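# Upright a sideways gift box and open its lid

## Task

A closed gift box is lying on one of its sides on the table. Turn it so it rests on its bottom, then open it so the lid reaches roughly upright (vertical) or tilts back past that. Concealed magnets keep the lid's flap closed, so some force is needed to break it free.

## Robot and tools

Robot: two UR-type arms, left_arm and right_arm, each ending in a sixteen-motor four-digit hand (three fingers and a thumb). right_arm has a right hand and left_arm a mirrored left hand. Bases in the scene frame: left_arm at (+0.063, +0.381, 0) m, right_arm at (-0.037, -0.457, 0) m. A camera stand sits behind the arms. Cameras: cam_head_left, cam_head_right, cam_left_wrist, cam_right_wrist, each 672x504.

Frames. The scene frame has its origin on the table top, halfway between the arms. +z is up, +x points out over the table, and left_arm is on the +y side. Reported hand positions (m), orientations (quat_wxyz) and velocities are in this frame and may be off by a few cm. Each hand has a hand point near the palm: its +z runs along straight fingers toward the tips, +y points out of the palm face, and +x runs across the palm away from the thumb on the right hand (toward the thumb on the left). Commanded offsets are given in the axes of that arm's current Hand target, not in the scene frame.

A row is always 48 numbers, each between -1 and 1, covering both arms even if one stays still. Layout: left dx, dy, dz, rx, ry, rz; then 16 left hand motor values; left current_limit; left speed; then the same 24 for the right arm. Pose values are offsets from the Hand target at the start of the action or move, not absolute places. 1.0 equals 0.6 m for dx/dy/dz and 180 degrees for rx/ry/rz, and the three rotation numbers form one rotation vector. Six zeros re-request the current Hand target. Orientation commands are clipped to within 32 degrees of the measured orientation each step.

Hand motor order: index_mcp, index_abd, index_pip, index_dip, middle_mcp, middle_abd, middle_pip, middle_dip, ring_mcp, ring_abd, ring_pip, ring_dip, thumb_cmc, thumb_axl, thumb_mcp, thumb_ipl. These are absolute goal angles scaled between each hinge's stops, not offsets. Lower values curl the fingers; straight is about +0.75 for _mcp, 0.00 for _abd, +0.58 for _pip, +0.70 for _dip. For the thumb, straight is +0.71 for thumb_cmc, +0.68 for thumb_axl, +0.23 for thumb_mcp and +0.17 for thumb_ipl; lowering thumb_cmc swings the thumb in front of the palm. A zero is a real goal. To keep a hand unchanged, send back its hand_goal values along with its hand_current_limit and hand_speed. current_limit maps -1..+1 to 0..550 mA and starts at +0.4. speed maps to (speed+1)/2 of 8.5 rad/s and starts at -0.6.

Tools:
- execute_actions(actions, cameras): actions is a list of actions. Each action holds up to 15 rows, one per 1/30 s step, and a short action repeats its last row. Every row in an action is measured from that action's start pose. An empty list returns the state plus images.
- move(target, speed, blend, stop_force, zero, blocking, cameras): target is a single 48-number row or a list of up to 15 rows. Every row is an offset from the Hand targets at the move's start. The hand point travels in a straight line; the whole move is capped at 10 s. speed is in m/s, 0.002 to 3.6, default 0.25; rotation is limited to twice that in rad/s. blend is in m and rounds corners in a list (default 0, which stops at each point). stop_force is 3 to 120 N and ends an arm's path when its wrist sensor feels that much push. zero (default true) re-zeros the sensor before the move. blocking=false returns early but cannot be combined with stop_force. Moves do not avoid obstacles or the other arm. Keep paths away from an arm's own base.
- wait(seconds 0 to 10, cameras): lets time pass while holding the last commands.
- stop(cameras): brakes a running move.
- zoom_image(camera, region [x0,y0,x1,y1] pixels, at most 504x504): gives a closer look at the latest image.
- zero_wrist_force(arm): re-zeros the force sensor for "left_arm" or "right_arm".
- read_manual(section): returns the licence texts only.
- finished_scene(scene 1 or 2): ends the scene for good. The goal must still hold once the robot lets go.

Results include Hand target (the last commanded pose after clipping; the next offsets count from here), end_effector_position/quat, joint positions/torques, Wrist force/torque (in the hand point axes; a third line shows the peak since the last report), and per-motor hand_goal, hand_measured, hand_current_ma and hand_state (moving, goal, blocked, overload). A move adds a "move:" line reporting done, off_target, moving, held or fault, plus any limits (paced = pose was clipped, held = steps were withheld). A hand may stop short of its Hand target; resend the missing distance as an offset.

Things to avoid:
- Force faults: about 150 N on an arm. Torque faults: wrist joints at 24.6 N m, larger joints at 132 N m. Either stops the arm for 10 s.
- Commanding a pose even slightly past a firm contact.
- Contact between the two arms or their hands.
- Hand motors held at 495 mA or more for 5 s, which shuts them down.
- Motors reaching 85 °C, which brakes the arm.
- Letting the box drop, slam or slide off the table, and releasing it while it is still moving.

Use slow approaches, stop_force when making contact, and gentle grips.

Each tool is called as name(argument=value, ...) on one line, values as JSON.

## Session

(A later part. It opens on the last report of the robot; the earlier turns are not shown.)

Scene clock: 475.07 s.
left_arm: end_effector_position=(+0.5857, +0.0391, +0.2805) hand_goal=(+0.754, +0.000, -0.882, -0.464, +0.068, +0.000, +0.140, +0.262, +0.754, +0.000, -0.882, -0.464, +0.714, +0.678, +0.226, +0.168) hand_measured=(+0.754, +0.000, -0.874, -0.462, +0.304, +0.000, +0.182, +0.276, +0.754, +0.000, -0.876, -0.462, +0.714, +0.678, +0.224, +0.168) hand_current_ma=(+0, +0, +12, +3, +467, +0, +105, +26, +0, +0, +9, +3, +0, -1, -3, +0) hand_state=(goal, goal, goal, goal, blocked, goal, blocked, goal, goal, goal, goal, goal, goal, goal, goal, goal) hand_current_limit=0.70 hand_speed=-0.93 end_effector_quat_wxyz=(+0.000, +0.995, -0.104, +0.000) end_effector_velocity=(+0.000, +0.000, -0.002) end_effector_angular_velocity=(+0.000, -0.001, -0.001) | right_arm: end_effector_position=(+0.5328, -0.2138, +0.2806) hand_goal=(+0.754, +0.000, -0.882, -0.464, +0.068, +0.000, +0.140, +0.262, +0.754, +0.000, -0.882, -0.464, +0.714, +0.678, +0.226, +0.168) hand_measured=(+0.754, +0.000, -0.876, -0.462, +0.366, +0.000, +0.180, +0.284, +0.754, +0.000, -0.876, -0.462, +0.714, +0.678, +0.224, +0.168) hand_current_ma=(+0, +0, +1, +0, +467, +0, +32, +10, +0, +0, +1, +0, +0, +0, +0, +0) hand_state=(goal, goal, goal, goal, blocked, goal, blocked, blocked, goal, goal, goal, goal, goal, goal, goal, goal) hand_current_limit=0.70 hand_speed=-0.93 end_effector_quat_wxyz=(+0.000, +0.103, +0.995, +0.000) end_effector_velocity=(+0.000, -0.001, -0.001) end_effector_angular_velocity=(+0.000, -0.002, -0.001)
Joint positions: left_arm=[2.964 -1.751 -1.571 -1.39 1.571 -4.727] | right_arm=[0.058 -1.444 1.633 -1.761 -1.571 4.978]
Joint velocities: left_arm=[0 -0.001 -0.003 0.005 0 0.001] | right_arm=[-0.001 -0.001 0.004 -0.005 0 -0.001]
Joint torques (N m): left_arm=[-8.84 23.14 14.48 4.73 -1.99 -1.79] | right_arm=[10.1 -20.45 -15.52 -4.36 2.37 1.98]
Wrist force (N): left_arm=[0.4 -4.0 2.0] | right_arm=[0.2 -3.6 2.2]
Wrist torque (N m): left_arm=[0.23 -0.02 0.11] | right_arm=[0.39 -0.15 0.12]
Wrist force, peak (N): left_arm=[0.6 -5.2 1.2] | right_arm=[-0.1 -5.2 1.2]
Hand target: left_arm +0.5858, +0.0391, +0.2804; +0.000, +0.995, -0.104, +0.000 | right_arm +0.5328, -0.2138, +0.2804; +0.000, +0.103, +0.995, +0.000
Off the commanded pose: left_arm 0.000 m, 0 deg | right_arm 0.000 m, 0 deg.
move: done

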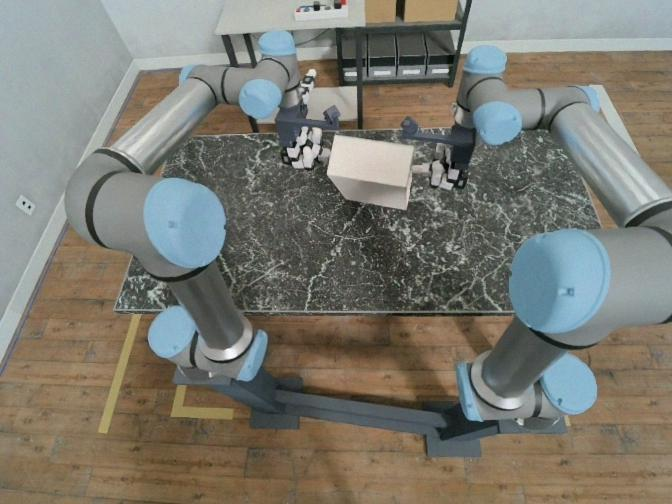

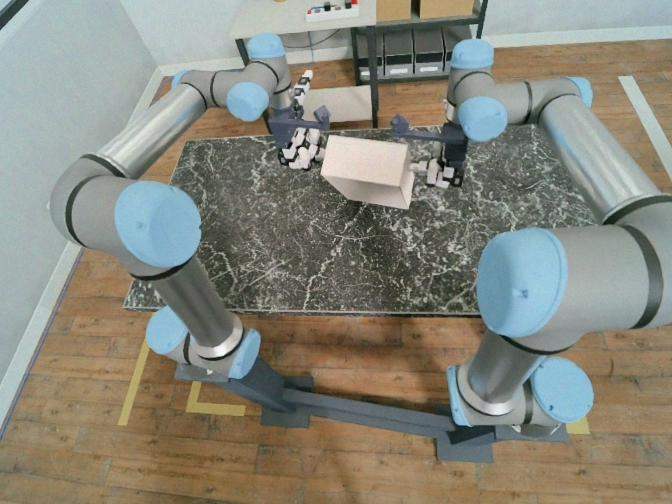

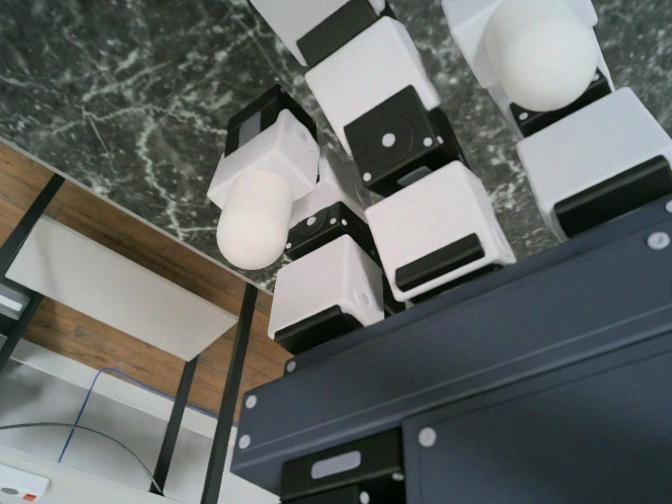

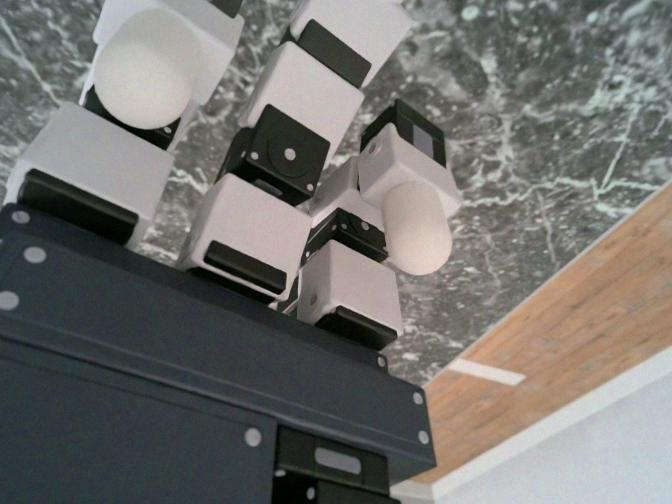

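move(target=[[0,0,-0.05,0,0,0,0.753,0,-0.883,-0.464,0.068,0,0.139,0.261,0.753,0,-0.883,-0.464,0.714,0.678,0.226,0.168,0.7,-0.93,0,0,-0.05,0,0,0,0.753,0,-0.883,-0.464,0.068,0,0.139,0.261,0.753,0,-0.883,-0.464,0.714,0.678,0.226,0.168,0.7,-0.93],[-0.293,0.0615,-0.05,0,0,0,0.753,0,-0.883,-0.464,0.068,0,0.139,0.261,0.753,0,-0.883,-0.464,0.714,0.678,0.226,0.168,0.7,-0.93,0.293,-0.0615,-0.05,0,0,0,0.753,0,-0.883,-0.464,0.068,0,0.139,0.261,0.753,0,-0.883,-0.464,0.714,0.678,0.226,0.168,0.7,-0.93]], speed=0.1, blend=[0.015,0], cameras=["all"])

zoom_image(camera="cam_head_left", region=[280, 120, 480, 280])

zoom_image(camera="cam_head_right", region=[280, 120, 480, 280])

Scene clock: 516.37 s.
left_arm: end_effector_position=(+0.4061, +0.0393, +0.3104) hand_goal=(+0.754, +0.000, -0.882, -0.464, +0.068, +0.000, +0.140, +0.262, +0.754, +0.000, -0.882, -0.464, +0.714, +0.678, +0.226, +0.168) hand_measured=(+0.754, +0.000, -0.874, -0.462, +0.304, +0.000, +0.184, +0.278, +0.754, +0.000, -0.876, -0.462, +0.714, +0.678, +0.224, +0.168) hand_current_ma=(+0, +0, +12, +3, +468, +0, +112, +30, +0, +0, +9, +3, +0, -1, -4, +0) hand_state=(goal, goal, goal, goal, blocked, goal, blocked, goal, goal, goal, goal, goal, goal, goal, goal, goal) hand_current_limit=0.70 hand_speed=-0.93 end_effector_quat_wxyz=(+0.000, +0.995, -0.104, +0.000) | right_arm: end_effector_position=(+0.3531, -0.2138, +0.3104) hand_goal=(+0.754, +0.000, -0.882, -0.464, +0.068, +0.000, +0.140, +0.262, +0.754, +0.000, -0.882, -0.464, +0.714, +0.678, +0.226, +0.168) hand_measured=(+0.754, +0.000, -0.876, -0.462, +0.364, +0.000, +0.182, +0.286, +0.754, +0.000, -0.876, -0.462, +0.714, +0.678, +0.224, +0.168) hand_current_ma=(+0, +0, +1, +0, +467, +0, +35, +11, +0, +0, +1, +0, +0, +0, +0, +0) hand_state=(goal, goal, goal, goal, blocked, goal, blocked, blocked, goal, goal, goal, goal, goal, goal, goal, goal) hand_current_limit=0.70 hand_speed=-0.93 end_effector_quat_wxyz=(+0.000, +0.103, +0.995, +0.000)
Joint positions: left_arm=[2.864 -1.362 -1.877 -1.473 1.571 -4.827] | right_arm=[0.087 -1.875 1.947 -1.642 -1.571 5.007]
Joint torques (N m): left_arm=[8.03 13.73 24.03 4.74 -1.48 2.3] | right_arm=[-8.12 -10.1 -31.45 -4.22 2.13 -2.26]
Wrist force (N): left_arm=[0.2 -4.7 2.1] | right_arm=[-0.3 -3.8 1.9]
Wrist torque (N m): left_arm=[0.19 0.01 0.12] | right_arm=[0.42 -0.03 -0.07]
Wrist force, peak (N): left_arm=[0.6 -4.8 2.2] | right_arm=[0.1 -3.1 3.6]
Hand target: left_arm +0.4061, +0.0394, +0.3104; +0.000, +0.995, -0.104, +0.000 | right_arm +0.3531, -0.2138, +0.3104; +0.000, +0.103, +0.995, +0.000
Off the commanded pose: left_arm 0.000 m, 0 deg | right_arm 0.000 m, 0 deg.
move: done

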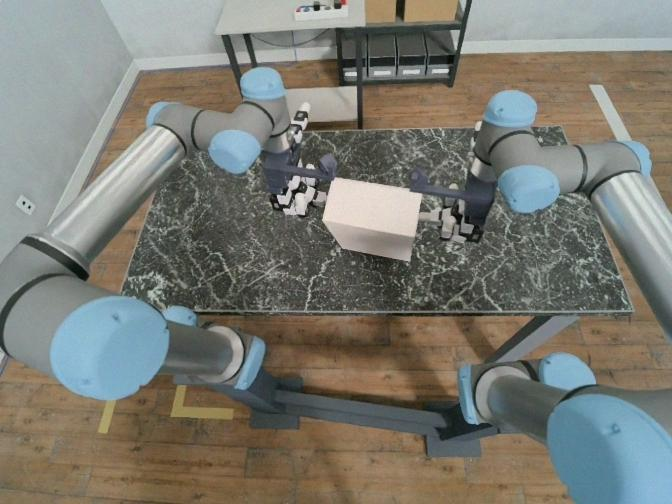

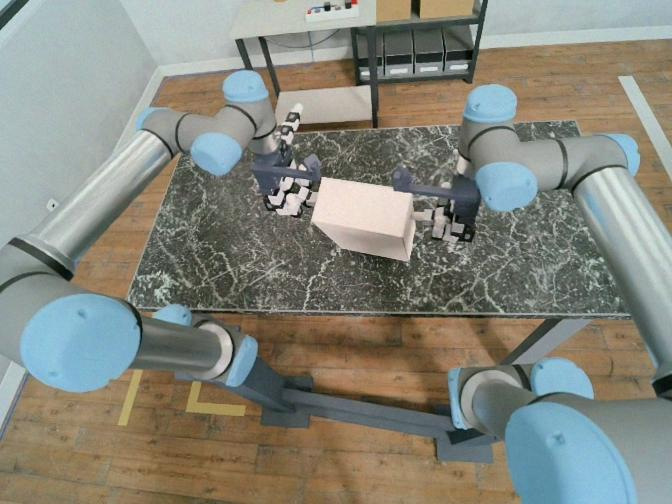

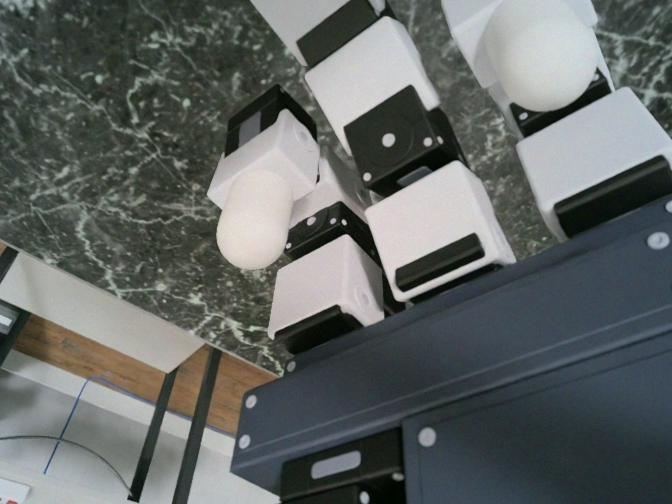

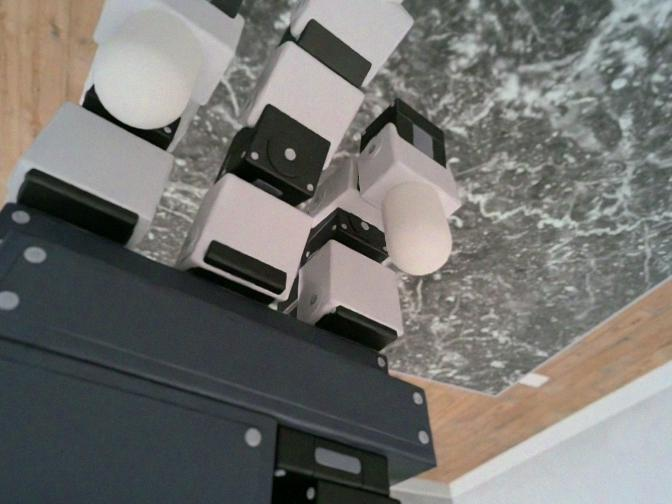

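Scaled by 2.520.

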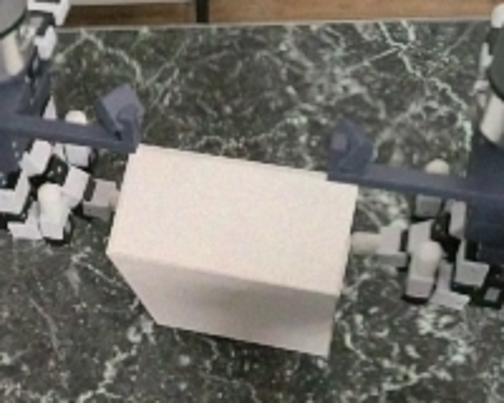

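Scaled by 2.520.

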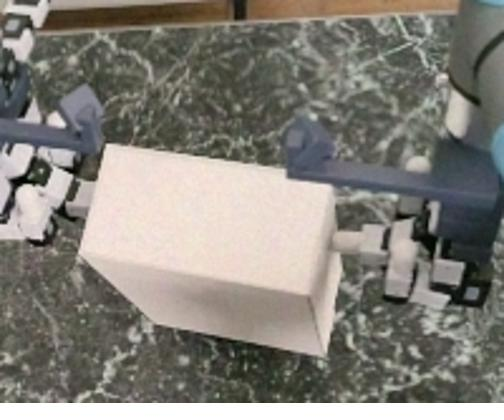

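move(target=[[0,0,0.06,0,0,0,0.753,0,-0.883,-0.464,0.068,0,0.139,0.261,0.753,0,-0.883,-0.464,0.714,0.678,0.226,0.168,0.7,-0.93,0,0,0.06,0,0,0,0.753,0,-0.883,-0.464,0.068,0,0.139,0.261,0.753,0,-0.883,-0.464,0.714,0.678,0.226,0.168,0.7,-0.93],[0.0717,0,0.0675,0,0,0,0.753,0,-0.883,-0.464,0.068,0,0.139,0.261,0.753,0,-0.883,-0.464,0.714,0.678,0.226,0.168,0.7,-0.93,-0.0717,0,0.0675,0,0,0,0.753,0,-0.883,-0.464,0.068,0,0.139,0.261,0.753,0,-0.883,-0.464,0.714,0.678,0.226,0.168,0.7,-0.93],[0.1417,0,0.09,0,0,0,0.753,0,-0.883,-0.464,0.068,0,0.139,0.261,0.753,0,-0.883,-0.464,0.714,0.678,0.226,0.168,0.7,-0.93,-0.1417,0,0.09,0,0,0,0.753,0,-0.883,-0.464,0.068,0,0.139,0.261,0.753,0,-0.883,-0.464,0.714,0.678,0.226,0.168,0.7,-0.93]], speed=0.1, blend=[0.015,0.01,0], cameras=["cam_head_left","cam_head_right"])

zoom_image(camera="cam_head_left", region=[280, 120, 480, 280])

zoom_image(camera="cam_head_right", region=[280, 120, 480, 280])

Scene clock: 568.80 s.
left_arm: end_effector_position=(+0.4893, +0.0218, +0.2564) hand_goal=(+0.754, +0.000, -0.882, -0.464, +0.068, +0.000, +0.140, +0.262, +0.754, +0.000, -0.882, -0.464, +0.714, +0.678, +0.226, +0.168) hand_measured=(+0.754, +0.000, -0.874, -0.462, +0.296, -0.006, +0.176, +0.262, +0.754, +0.000, -0.876, -0.462, +0.714, +0.678, +0.224, +0.168) hand_current_ma=(+0, +0, +11, +3, +467, -7, +89, +1, +0, +0, +9, +3, +0, -1, -4, +0) hand_state=(goal, goal, goal, goal, blocked, goal, blocked, goal, goal, goal, goal, goal, goal, goal, goal, goal) hand_current_limit=0.70 hand_speed=-0.93 end_effector_quat_wxyz=(+0.000, +0.995, -0.104, +0.000) | right_arm: end_effector_position=(+0.4364, -0.2313, +0.2564) hand_goal=(+0.754, +0.000, -0.882, -0.464, +0.068, +0.000, +0.140, +0.262, +0.754, +0.000, -0.882, -0.464, +0.714, +0.678, +0.226, +0.168) hand_measured=(+0.754, +0.000, -0.876, -0.462, +0.362, -0.002, +0.188, +0.284, +0.754, +0.000, -0.876, -0.462, +0.714, +0.678, +0.224, +0.168) hand_current_ma=(+0, +0, +1, +0, +467, +0, +44, +11, +0, +0, +1, +0, +0, +0, +0, +0) hand_state=(goal, goal, goal, goal, blocked, goal, blocked, blocked, goal, goal, goal, goal, goal, goal, goal, goal) hand_current_limit=0.70 hand_speed=-0.93 end_effector_quat_wxyz=(+0.000, +0.103, +0.995, +0.000)
Joint positions: left_arm=[2.884 -1.583 -1.82 -1.309 1.571 -4.807] | right_arm=[0.031 -1.667 1.924 -1.827 -1.571 4.951]
Joint torques (N m): left_arm=[-13.06 19.49 15.85 0.65 -1.79 -1.45] | right_arm=[12.96 -21.38 -15.28 -2.17 2.68 2.06]
Wrist force (N): left_arm=[0.5 -7.1 0.3] | right_arm=[-0.1 -6.0 1.5]
Wrist torque (N m): left_arm=[0.30 -0.08 0.14] | right_arm=[0.56 -0.04 0.01]
Wrist force, peak (N): left_arm=[0.0 -8.6 -0.1] | right_arm=[-0.6 -8.3 0.4]
Hand target: left_arm +0.4893, +0.0218, +0.2564; +0.000, +0.995, -0.104, +0.000 | right_arm +0.4364, -0.2313, +0.2564; +0.000, +0.103, +0.995, +0.000
Off the commanded pose: left_arm 0.000 m, 0 deg | right_arm 0.000 m, 0 deg.
move: done
Images, in order (width x height): cam_head_left 672x504, cam_head_right 672x504.

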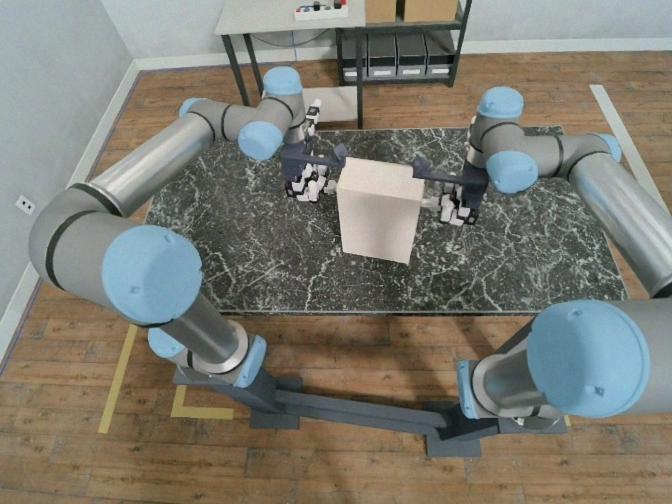

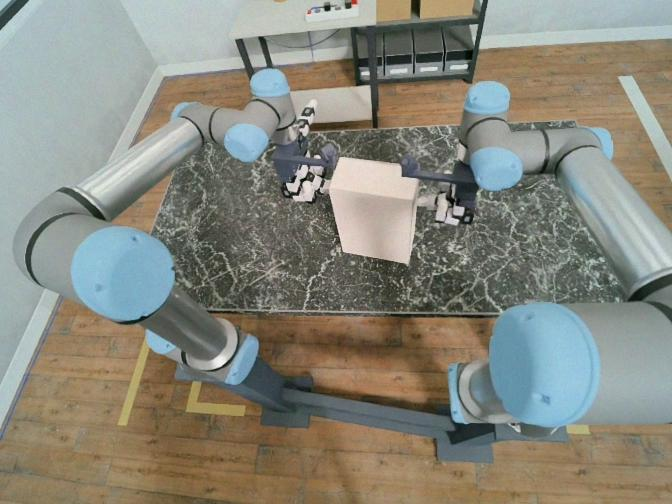

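Scaled by 2.520.

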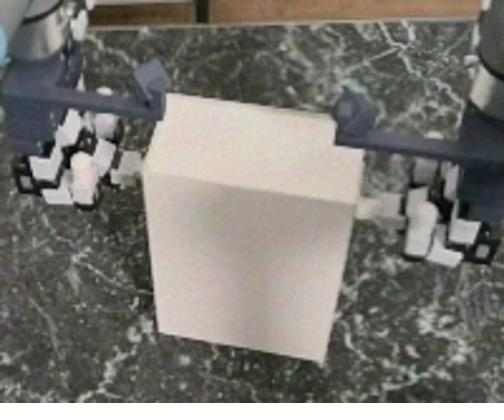

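Scaled by 2.520.

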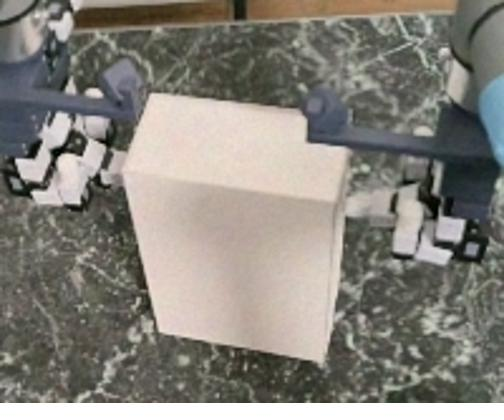

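move(target=[[0.0927,0,-0.0045,0,0,0,0.753,0,-0.883,-0.464,0.068,0,0.139,0.261,0.753,0,-0.883,-0.464,0.714,0.678,0.226,0.168,0.7,-0.93,-0.0927,0,-0.0045,0,0,0,0.753,0,-0.883,-0.464,0.068,0,0.139,0.261,0.753,0,-0.883,-0.464,0.714,0.678,0.226,0.168,0.7,-0.93],[0.1833,0,0.0152,0,0,0,0.753,0,-0.883,-0.464,0.068,0,0.139,0.261,0.753,0,-0.883,-0.464,0.714,0.678,0.226,0.168,0.7,-0.93,-0.1833,0,0.0152,0,0,0,0.753,0,-0.883,-0.464,0.068,0,0.139,0.261,0.753,0,-0.883,-0.464,0.714,0.678,0.226,0.168,0.7,-0.93],[0.266,0,0.0577,0,0,0,0.753,0,-0.883,-0.464,0.068,0,0.139,0.261,0.753,0,-0.883,-0.464,0.714,0.678,0.226,0.168,0.7,-0.93,-0.266,0,0.0577,0,0,0,0.753,0,-0.883,-0.464,0.068,0,0.139,0.261,0.753,0,-0.883,-0.464,0.714,0.678,0.226,0.168,0.7,-0.93]], speed=0.1, blend=[0.015,0.015,0], cameras=["cam_head_left","cam_head_right"])

zoom_image(camera="cam_head_left", region=[280, 100, 480, 260])

zoom_image(camera="cam_head_right", region=[280, 100, 480, 260])

Scene clock: 593.13 s.
left_arm: end_effector_position=(+0.6455, -0.0112, +0.2218) hand_goal=(+0.754, +0.000, -0.882, -0.464, +0.068, +0.000, +0.140, +0.262, +0.754, +0.000, -0.882, -0.464, +0.714, +0.678, +0.226, +0.168) hand_measured=(+0.754, +0.000, -0.874, -0.462, +0.288, +0.032, +0.032, +0.152, +0.754, +0.000, -0.876, -0.462, +0.714, +0.678, +0.224, +0.168) hand_current_ma=(+0, +0, +11, +3, +467, +64, -370, -389, +0, +0, +9, +3, +0, -1, -4, +0) hand_state=(goal, goal, goal, goal, blocked, blocked, blocked, blocked, goal, goal, goal, goal, goal, goal, goal, goal) hand_current_limit=0.70 hand_speed=-0.93 end_effector_quat_wxyz=(+0.000, +0.995, -0.104, +0.000) | right_arm: end_effector_position=(+0.5926, -0.2641, +0.2218) hand_goal=(+0.754, +0.000, -0.882, -0.464, +0.068, +0.000, +0.140, +0.262, +0.754, +0.000, -0.882, -0.464, +0.714, +0.678, +0.226, +0.168) hand_measured=(+0.754, +0.000, -0.876, -0.462, +0.362, -0.014, +0.062, +0.118, +0.754, +0.000, -0.876, -0.462, +0.714, +0.678, +0.224, +0.168) hand_current_ma=(+0, +0, +1, +0, +467, -3, -106, -337, +0, +0, +1, +0, +0, +0, +0, +0) hand_state=(goal, goal, goal, goal, blocked, goal, blocked, blocked, goal, goal, goal, goal, goal, goal, goal, goal) hand_current_limit=0.70 hand_speed=-0.93 end_effector_quat_wxyz=(+0.000, +0.103, +0.995, +0.000)
Joint positions: left_arm=[2.908 -1.962 -1.449 -1.302 1.571 -4.783] | right_arm=[-0.033 -1.302 1.615 -1.884 -1.571 4.887]
Joint torques (N m): left_arm=[-26.43 34.34 15.11 -0.35 -6.71 0.46] | right_arm=[26.21 -32.71 -13.6 -1.71 8.72 1.78]
Wrist force (N): left_arm=[4.0 -30.2 -5.4] | right_arm=[-1.1 -29.5 -7.1]
Wrist torque (N m): left_arm=[0.02 -0.23 0.54] | right_arm=[0.88 0.25 -0.54]
Wrist force, peak (N): left_arm=[5.0 -31.5 -6.1] | right_arm=[-1.0 -32.5 -8.2]
Hand target: left_arm +0.6454, -0.0113, +0.2218; +0.000, +0.995, -0.104, +0.000 | right_arm +0.5926, -0.2640, +0.2218; +0.000, +0.103, +0.995, +0.000
Off the commanded pose: left_arm 0.000 m, 0 deg | right_arm 0.000 m, 0 deg.
move: done
Images, in order (width x height): cam_head_left 672x504, cam_head_right 672x504.

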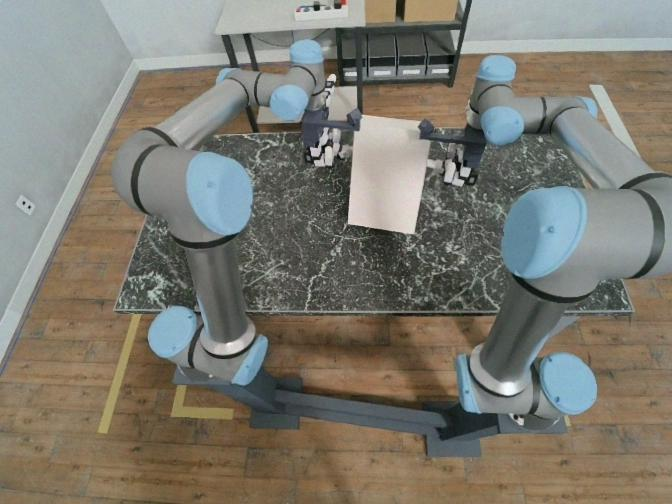

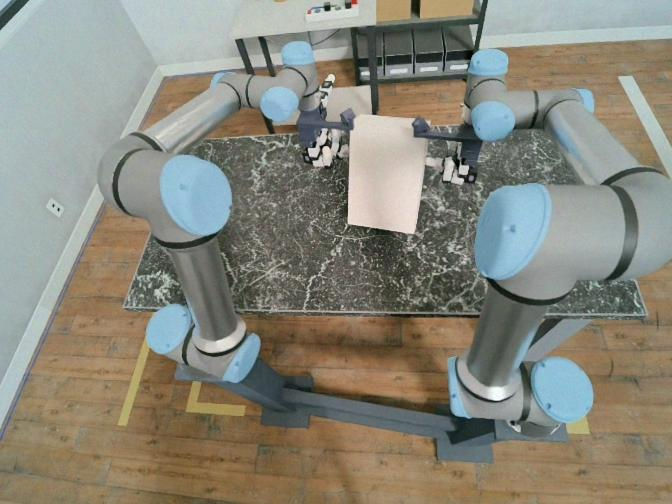

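Scaled by 2.520.

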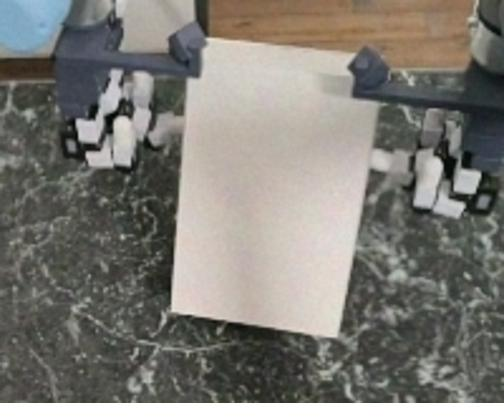

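Scaled by 2.520.

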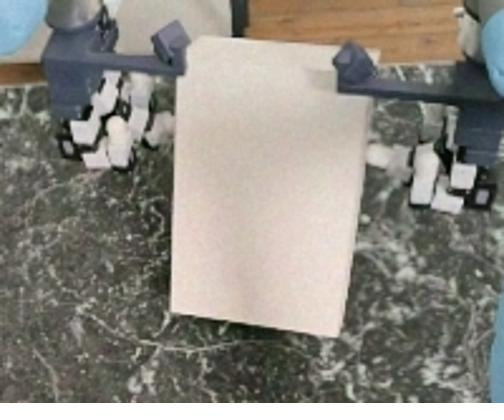

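move(target=[0,0,-0.015,0,0,0,0.753,0,-0.883,-0.464,0.068,0,0.139,0.261,0.753,0,-0.883,-0.464,0.714,0.678,0.226,0.168,0.7,-0.93,0,0,-0.015,0,0,0,0.753,0,-0.883,-0.464,0.068,0,0.139,0.261,0.753,0,-0.883,-0.464,0.714,0.678,0.226,0.168,0.7,-0.93], speed=0.06)

Scene clock: 606.83 s.
left_arm: end_effector_position=(+0.6454, -0.0113, +0.2309) hand_goal=(+0.754, +0.000, -0.882, -0.464, +0.068, +0.000, +0.140, +0.262, +0.754, +0.000, -0.882, -0.464, +0.714, +0.678, +0.226, +0.168) hand_measured=(+0.754, +0.000, -0.874, -0.462, +0.288, +0.030, +0.106, +0.152, +0.754, +0.000, -0.876, -0.462, +0.714, +0.678, +0.224, +0.168) hand_current_ma=(+0, +0, +11, +3, +467, +56, -80, -382, +0, +0, +9, +3, +0, -1, -4, +0) hand_state=(goal, goal, goal, goal, blocked, blocked, blocked, blocked, goal, goal, goal, goal, goal, goal, goal, goal) hand_current_limit=0.70 hand_speed=-0.93 end_effector_quat_wxyz=(+0.000, +0.995, -0.104, +0.000) | right_arm: end_effector_position=(+0.5926, -0.2639, +0.2310) hand_goal=(+0.754, +0.000, -0.882, -0.464, +0.068, +0.000, +0.140, +0.262, +0.754, +0.000, -0.882, -0.464, +0.714, +0.678, +0.226, +0.168) hand_measured=(+0.754, +0.000, -0.876, -0.462, +0.362, -0.014, +0.132, +0.140, +0.754, +0.000, -0.876, -0.462, +0.714, +0.678, +0.224, +0.168) hand_current_ma=(+0, +0, +1, +0, +467, -3, -1, -248, +0, +0, +1, +0, +0, +0, +0, +0) hand_state=(goal, goal, goal, goal, blocked, goal, goal, blocked, goal, goal, goal, goal, goal, goal, goal, goal) hand_current_limit=0.70 hand_speed=-0.93 end_effector_quat_wxyz=(+0.000, +0.103, +0.995, +0.000)
Joint positions: left_arm=[2.907 -1.956 -1.432 -1.324 1.571 -4.783] | right_arm=[-0.033 -1.308 1.599 -1.862 -1.571 4.887]
Joint torques (N m): left_arm=[-20.5 34.48 12.35 4.09 -6.76 -1.25] | right_arm=[17.5 -30.88 -13.84 -4.08 4.87 1.79]
Wrist force (N): left_arm=[1.9 -23.5 -2.2] | right_arm=[-0.7 -20.1 -3.7]
Wrist torque (N m): left_arm=[0.24 -0.11 0.43] | right_arm=[0.86 0.18 -0.37]
Wrist force, peak (N): left_arm=[3.9 -31.7 -6.0] | right_arm=[-1.2 -31.1 -7.4]
Hand target: left_arm +0.6454, -0.0113, +0.2308; +0.000, +0.995, -0.104, +0.000 | right_arm +0.5926, -0.2640, +0.2308; +0.000, +0.103, +0.995, +0.000
Off the commanded pose: left_arm 0.000 m, 0 deg | right_arm 0.000 m, 0 deg.
move: done

move(target=[[0,-0.006,0,0,0,0,0.753,0,-0.883,-0.464,0.068,0,0.139,0.261,0.753,0,-0.883,-0.464,0.714,0.678,0.226,0.168,0.7,-0.93,0,-0.006,0,0,0,0,0.753,0,-0.883,-0.464,0.068,0,0.139,0.261,0.753,0,-0.883,-0.464,0.714,0.678,0.226,0.168,0.7,-0.93],[0.0687,-0.006,0.064,0,0,0,0.753,0,-0.883,-0.464,0.068,0,0.139,0.261,0.753,0,-0.883,-0.464,0.714,0.678,0.226,0.168,0.7,-0.93,-0.0687,-0.006,0.064,0,0,0,0.753,0,-0.883,-0.464,0.068,0,0.139,0.261,0.753,0,-0.883,-0.464,0.714,0.678,0.226,0.168,0.7,-0.93]], speed=0.08, cameras=["cam_head_left","cam_head_right"])

zoom_image(camera="cam_head_right", region=[280, 100, 480, 260])

Scene clock: 623.63 s.
left_arm: end_effector_position=(+0.6866, -0.0163, +0.1924) hand_goal=(+0.754, +0.000, -0.882, -0.464, +0.068, +0.000, +0.140, +0.262, +0.754, +0.000, -0.882, -0.464, +0.714, +0.678, +0.226, +0.168) hand_measured=(+0.754, +0.000, -0.874, -0.462, +0.248, +0.010, +0.178, +0.262, +0.754, +0.000, -0.876, -0.462, +0.714, +0.678, +0.224, +0.168) hand_current_ma=(+0, +0, +11, +3, +467, +15, +97, +0, +0, +0, +9, +3, +0, -1, -4, +0) hand_state=(goal, goal, goal, goal, blocked, goal, blocked, goal, goal, goal, goal, goal, goal, goal, goal, goal) hand_current_limit=0.70 hand_speed=-0.93 end_effector_quat_wxyz=(+0.000, +0.995, -0.104, +0.000) end_effector_velocity=(-0.002, +0.001, +0.001) end_effector_angular_velocity=(+0.001, +0.001, -0.002) | right_arm: end_effector_position=(+0.6323, -0.2760, +0.1924) hand_goal=(+0.754, +0.000, -0.882, -0.464, +0.068, +0.000, +0.140, +0.262, +0.754, +0.000, -0.882, -0.464, +0.714, +0.678, +0.226, +0.168) hand_measured=(+0.754, +0.000, -0.876, -0.462, +0.320, +0.012, +0.172, +0.262, +0.754, +0.000, -0.876, -0.462, +0.714, +0.678, +0.224, +0.168) hand_current_ma=(+0, +0, +1, +0, +468, +3, +21, +0, +0, +0, +1, +0, +0, +0, +0, +0) hand_state=(goal, goal, goal, goal, blocked, goal, blocked, goal, goal, goal, goal, goal, goal, goal, goal, goal) hand_current_limit=0.70 hand_speed=-0.93 end_effector_quat_wxyz=(+0.000, +0.103, +0.995, +0.000) end_effector_velocity=(-0.002, -0.001, +0.001) end_effector_angular_velocity=(+0.000, +0.001, -0.002)
Joint positions: left_arm=[2.917 -2.072 -1.362 -1.278 1.571 -4.774] | right_arm=[-0.05 -1.195 1.548 -1.925 -1.571 4.87]
Joint velocities: left_arm=[0 0.005 -0.003 -0.004 0 0.002] | right_arm=[-0.001 -0.005 0.003 0.003 0 0]
Joint torques (N m): left_arm=[-1.67 48.69 13.38 0.51 -4.62 1.38] | right_arm=[8.19 -48.31 -15.01 -1.34 3.5 -0.23]
Wrist force (N): left_arm=[0.9 -11.4 0.6] | right_arm=[-0.5 -9.4 0.3]
Wrist torque (N m): left_arm=[0.28 -0.06 0.25] | right_arm=[0.57 -0.04 -0.01]
Wrist force, peak (N): left_arm=[3.6 -24.8 -4.3] | right_arm=[-2.4 -20.5 -5.1]
Hand target: left_arm +0.6865, -0.0163, +0.1924; +0.000, +0.995, -0.104, +0.000 | right_arm +0.6322, -0.2760, +0.1924; +0.000, +0.103, +0.995, +0.000
Off the commanded pose: left_arm 0.000 m, 0 deg | right_arm 0.000 m, 0 deg.
move: done
Images, in order (width x height): cam_head_left 672x504, cam_head_right 672x504.

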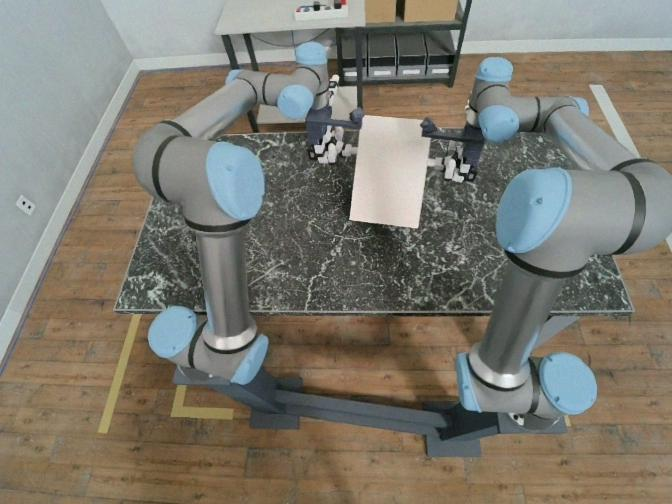

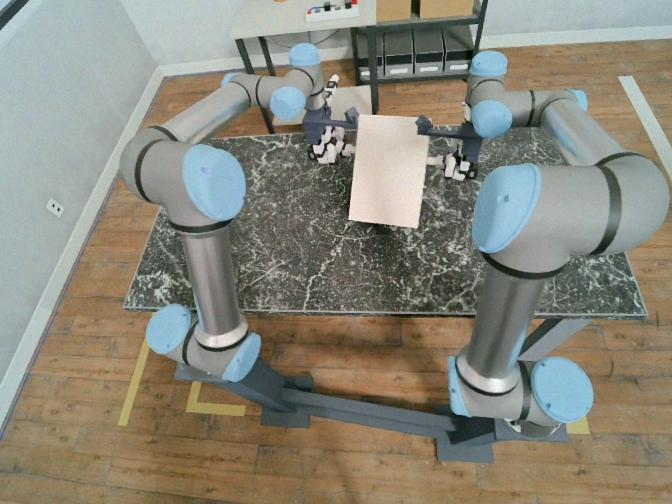

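Scaled by 2.520.

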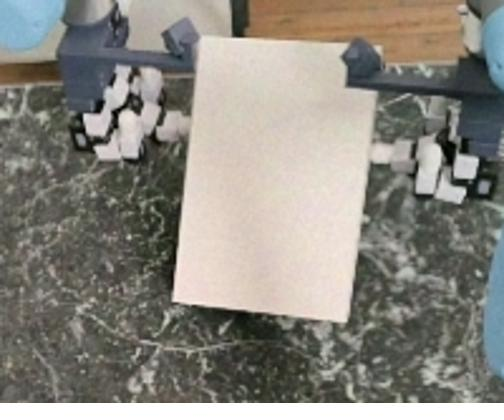

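move(target=[[0.0503,0,0.0767,0,0,0,0.753,0,-0.883,-0.464,0.068,0,0.139,0.261,0.753,0,-0.883,-0.464,0.714,0.678,0.226,0.168,0.7,-0.93,-0.0503,0,0.0767,0,0,0,0.753,0,-0.883,-0.464,0.068,0,0.139,0.261,0.753,0,-0.883,-0.464,0.714,0.678,0.226,0.168,0.7,-0.93],[0.077,0,0.155,0,0,0,0.753,0,-0.883,-0.464,0.068,0,0.139,0.261,0.753,0,-0.883,-0.464,0.714,0.678,0.226,0.168,0.7,-0.93,-0.077,0,0.155,0,0,0,0.753,0,-0.883,-0.464,0.068,0,0.139,0.261,0.753,0,-0.883,-0.464,0.714,0.678,0.226,0.168,0.7,-0.93]], speed=0.07, blend=[0.01,0], cameras=["cam_head_left","cam_head_right"])

zoom_image(camera="cam_head_right", region=[280, 100, 480, 260])

zoom_image(camera="cam_head_left", region=[280, 100, 480, 260])

Scene clock: 643.37 s.
left_arm: end_effector_position=(+0.7318, -0.0258, +0.0994) hand_goal=(+0.754, +0.000, -0.882, -0.464, +0.068, +0.000, +0.140, +0.262, +0.754, +0.000, -0.882, -0.464, +0.714, +0.678, +0.226, +0.168) hand_measured=(+0.754, +0.000, -0.874, -0.462, +0.248, +0.004, +0.188, +0.272, +0.754, +0.000, -0.876, -0.462, +0.714, +0.678, +0.224, +0.168) hand_current_ma=(+0, +0, +11, +3, +467, +4, +130, +17, +0, +0, +9, +3, +0, -1, -4, +0) hand_state=(goal, goal, goal, goal, blocked, goal, blocked, goal, goal, goal, goal, goal, goal, goal, goal, goal) hand_current_limit=0.70 hand_speed=-0.93 end_effector_quat_wxyz=(+0.000, +0.995, -0.104, +0.000) | right_arm: end_effector_position=(+0.6774, -0.2855, +0.0993) hand_goal=(+0.754, +0.000, -0.882, -0.464, +0.068, +0.000, +0.140, +0.262, +0.754, +0.000, -0.882, -0.464, +0.714, +0.678, +0.226, +0.168) hand_measured=(+0.754, +0.000, -0.876, -0.462, +0.320, -0.002, +0.176, +0.270, +0.754, +0.000, -0.876, -0.462, +0.714, +0.678, +0.224, +0.168) hand_current_ma=(+0, +0, +1, +0, +467, +0, +27, +2, +0, +0, +1, +0, +0, +0, +0, +0) hand_state=(goal, goal, goal, goal, blocked, goal, blocked, goal, goal, goal, goal, goal, goal, goal, goal, goal) hand_current_limit=0.70 hand_speed=-0.93 end_effector_quat_wxyz=(+0.000, +0.103, +0.995, +0.000)
Joint positions: left_arm=[2.921 -2.255 -1.315 -1.142 1.571 -4.77] | right_arm=[-0.061 -1.008 1.523 -2.085 -1.571 4.859]
Joint torques (N m): left_arm=[1.95 56.69 18.32 0.76 -4.46 1.79] | right_arm=[0.57 -56.01 -29.39 -1.83 2.69 -1.52]
Wrist force (N): left_arm=[0.4 -9.2 1.5] | right_arm=[-0.2 -7.7 0.8]
Wrist torque (N m): left_arm=[0.27 -0.03 0.19] | right_arm=[0.51 0.07 -0.03]
Wrist force, peak (N): left_arm=[0.5 -13.1 0.6] | right_arm=[-0.4 -10.8 0.1]
Hand target: left_arm +0.7317, -0.0258, +0.0994; +0.000, +0.995, -0.104, +0.000 | right_arm +0.6774, -0.2854, +0.0994; +0.000, +0.103, +0.995, +0.000
Off the commanded pose: left_arm 0.000 m, 0 deg | right_arm 0.000 m, 0 deg.
move: done
Images, in order (width x height): cam_head_left 672x504, cam_head_right 672x504.

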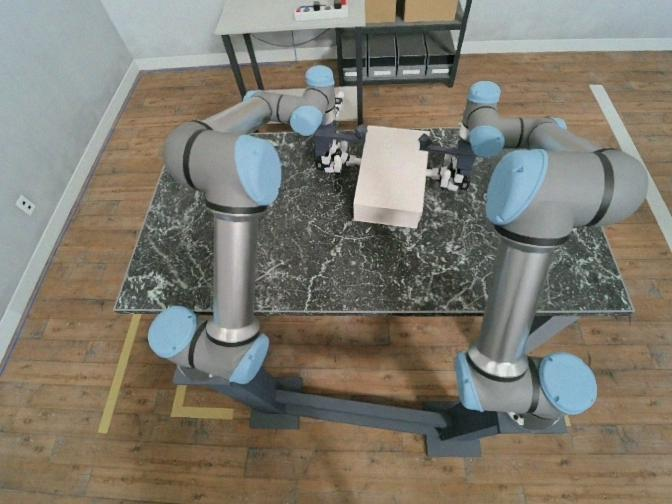

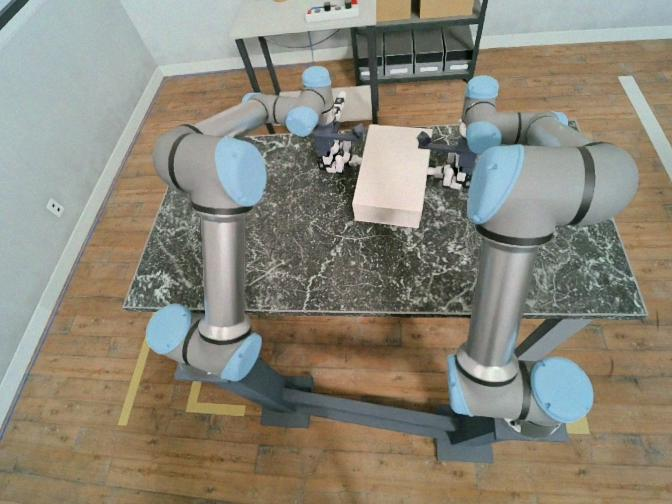

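Scaled by 2.520.

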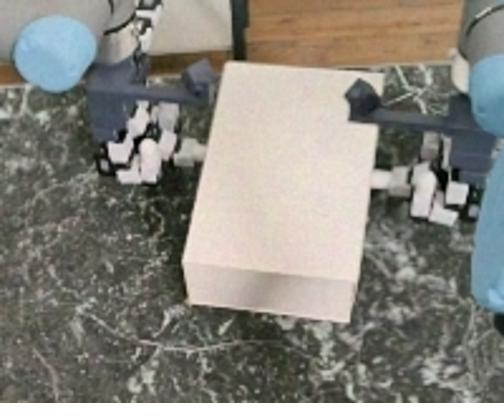

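Scaled by 2.520.

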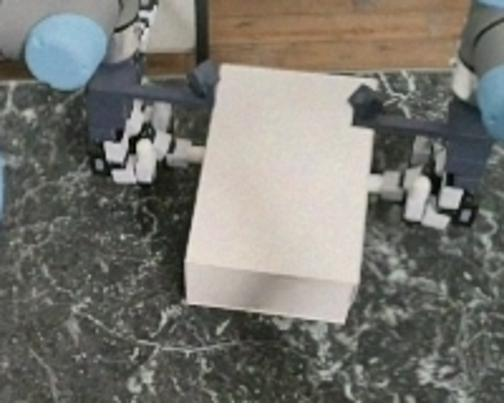

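wait(seconds=0, cameras=["cam_left_wrist","cam_right_wrist"])

Scene clock: 676.73 s.
left_arm: end_effector_position=(+0.7317, -0.0258, +0.0994) hand_goal=(+0.754, +0.000, -0.882, -0.464, +0.068, +0.000, +0.140, +0.262, +0.754, +0.000, -0.882, -0.464, +0.714, +0.678, +0.226, +0.168) hand_measured=(+0.754, +0.000, -0.874, -0.462, +0.248, +0.004, +0.188, +0.272, +0.754, +0.000, -0.876, -0.462, +0.714, +0.678, +0.224, +0.168) hand_current_ma=(+0, +0, +11, +3, +467, +4, +130, +17, +0, +0, +9, +3, +0, -1, -4, +0) hand_state=(goal, goal, goal, goal, blocked, goal, blocked, goal, goal, goal, goal, goal, goal, goal, goal, goal) hand_current_limit=0.70 hand_speed=-0.93 end_effector_quat_wxyz=(+0.000, +0.995, -0.104, +0.000) | right_arm: end_effector_position=(+0.6774, -0.2854, +0.0994) hand_goal=(+0.754, +0.000, -0.882, -0.464, +0.068, +0.000, +0.140, +0.262, +0.754, +0.000, -0.882, -0.464, +0.714, +0.678, +0.226, +0.168) hand_measured=(+0.754, +0.000, -0.876, -0.462, +0.320, -0.002, +0.176, +0.270, +0.754, +0.000, -0.876, -0.462, +0.714, +0.678, +0.224, +0.168) hand_current_ma=(+0, +0, +1, +0, +467, +0, +27, +2, +0, +0, +1, +0, +0, +0, +0, +0) hand_state=(goal, goal, goal, goal, blocked, goal, blocked, goal, goal, goal, goal, goal, goal, goal, goal, goal) hand_current_limit=0.70 hand_speed=-0.93 end_effector_quat_wxyz=(+0.000, +0.103, +0.995, +0.000)
Joint positions: left_arm=[2.921 -2.255 -1.315 -1.142 1.571 -4.77] | right_arm=[-0.061 -1.008 1.523 -2.085 -1.571 4.859]
Joint torques (N m): left_arm=[-12.7 57.2 13.3 0.59 -4.49 -1.23] | right_arm=[15.38 -54.82 -20.7 -3.53 2.92 1.5]
Wrist force (N): left_arm=[0.4 -9.1 1.9] | right_arm=[0.2 -7.6 1.0]
Wrist torque (N m): left_arm=[0.26 0.00 0.18] | right_arm=[0.52 0.01 0.01]
Wrist force, peak (N): left_arm=[0.8 -9.6 1.7] | right_arm=[0.2 -7.8 1.0]
Hand target: left_arm +0.7317, -0.0258, +0.0994; +0.000, +0.995, -0.104, +0.000 | right_arm +0.6774, -0.2854, +0.0994; +0.000, +0.103, +0.995, +0.000
Off the commanded pose: left_arm 0.000 m, 0 deg | right_arm 0.000 m, 0 deg.
Images, in order (width x height): cam_left_wrist 672x504, cam_right_wrist 672x504.

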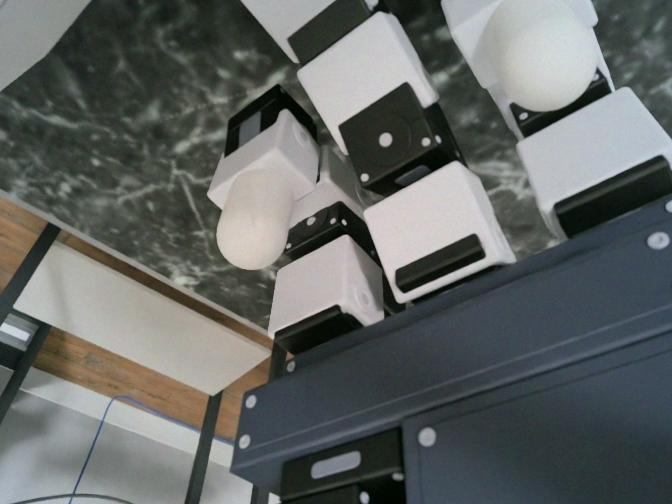

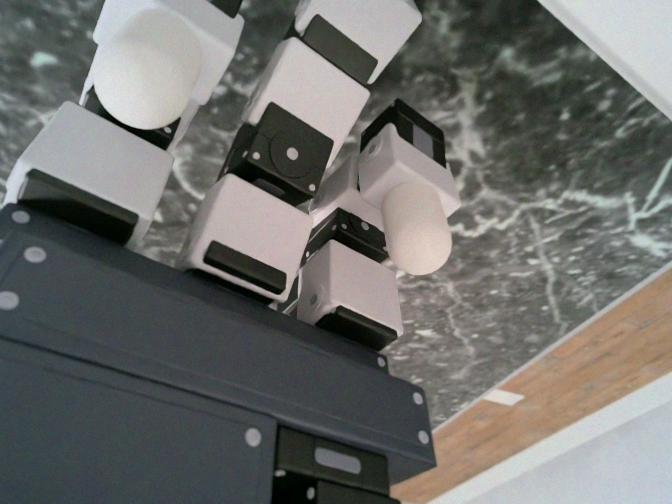

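wait(seconds=0, cameras=["cam_head_left","cam_head_right"])

zoom_image(camera="cam_head_left", region=[340, 110, 450, 240])

zoom_image(camera="cam_head_right", region=[340, 110, 450, 240])

Scene clock: 724.17 s.
left_arm: end_effector_position=(+0.7317, -0.0258, +0.0994) hand_goal=(+0.754, +0.000, -0.882, -0.464, +0.068, +0.000, +0.140, +0.262, +0.754, +0.000, -0.882, -0.464, +0.714, +0.678, +0.226, +0.168) hand_measured=(+0.754, +0.000, -0.874, -0.462, +0.248, +0.004, +0.188, +0.272, +0.754, +0.000, -0.876, -0.462, +0.714, +0.678, +0.224, +0.168) hand_current_ma=(+0, +0, +11, +3, +467, +4, +130, +17, +0, +0, +9, +3, +0, -1, -4, +0) hand_state=(goal, goal, goal, goal, blocked, goal, blocked, goal, goal, goal, goal, goal, goal, goal, goal, goal) hand_current_limit=0.70 hand_speed=-0.93 end_effector_quat_wxyz=(+0.000, +0.995, -0.104, +0.000) | right_arm: end_effector_position=(+0.6774, -0.2854, +0.0994) hand_goal=(+0.754, +0.000, -0.882, -0.464, +0.068, +0.000, +0.140, +0.262, +0.754, +0.000, -0.882, -0.464, +0.714, +0.678, +0.226, +0.168) hand_measured=(+0.754, +0.000, -0.876, -0.462, +0.320, -0.002, +0.176, +0.270, +0.754, +0.000, -0.876, -0.462, +0.714, +0.678, +0.224, +0.168) hand_current_ma=(+0, +0, +1, +0, +467, +0, +27, +2, +0, +0, +1, +0, +0, +0, +0, +0) hand_state=(goal, goal, goal, goal, blocked, goal, blocked, goal, goal, goal, goal, goal, goal, goal, goal, goal) hand_current_limit=0.70 hand_speed=-0.93 end_effector_quat_wxyz=(+0.000, +0.103, +0.995, +0.000)
Joint positions: left_arm=[2.921 -2.255 -1.315 -1.142 1.571 -4.77] | right_arm=[-0.061 -1.008 1.523 -2.085 -1.571 4.859]
Joint torques (N m): left_arm=[-13.31 56.42 13.84 0.85 -4.46 -1.27] | right_arm=[15.13 -54.42 -15.41 -3.49 3.17 1.58]
Wrist force (N): left_arm=[0.7 -9.2 1.9] | right_arm=[0.2 -7.3 1.2]
Wrist torque (N m): left_arm=[0.24 -0.04 0.20] | right_arm=[0.52 0.00 0.01]
Wrist force, peak (N): left_arm=[0.8 -9.4 1.9] | right_arm=[-0.3 -7.8 1.2]
Hand target: left_arm +0.7317, -0.0258, +0.0994; +0.000, +0.995, -0.104, +0.000 | right_arm +0.6774, -0.2854, +0.0994; +0.000, +0.103, +0.995, +0.000
Off the commanded pose: left_arm 0.000 m, 0 deg | right_arm 0.000 m, 0 deg.
Images, in order (width x height): cam_head_left 672x504, cam_head_right 672x504.

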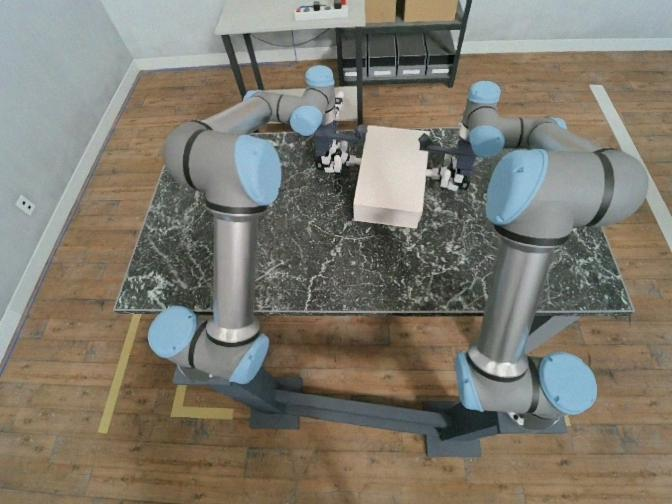

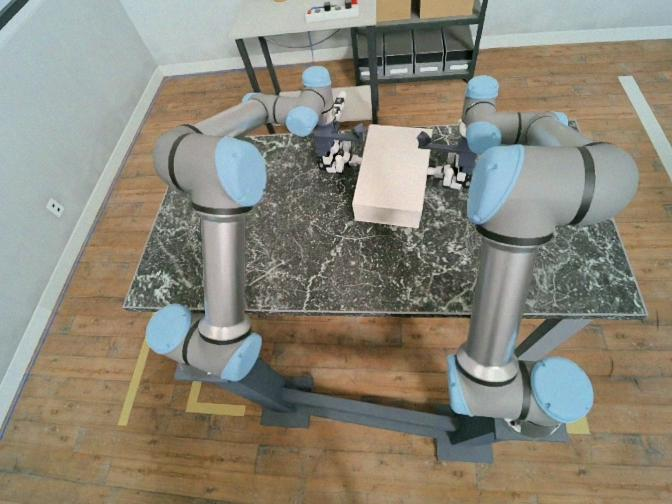

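Scaled by 3.877.

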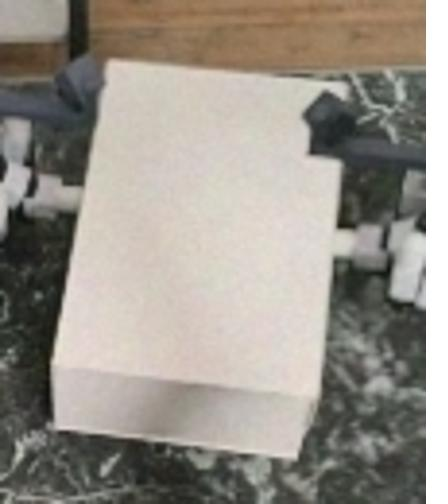

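Scaled by 3.877.

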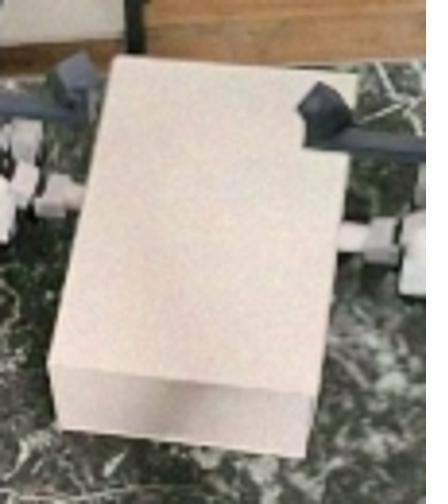

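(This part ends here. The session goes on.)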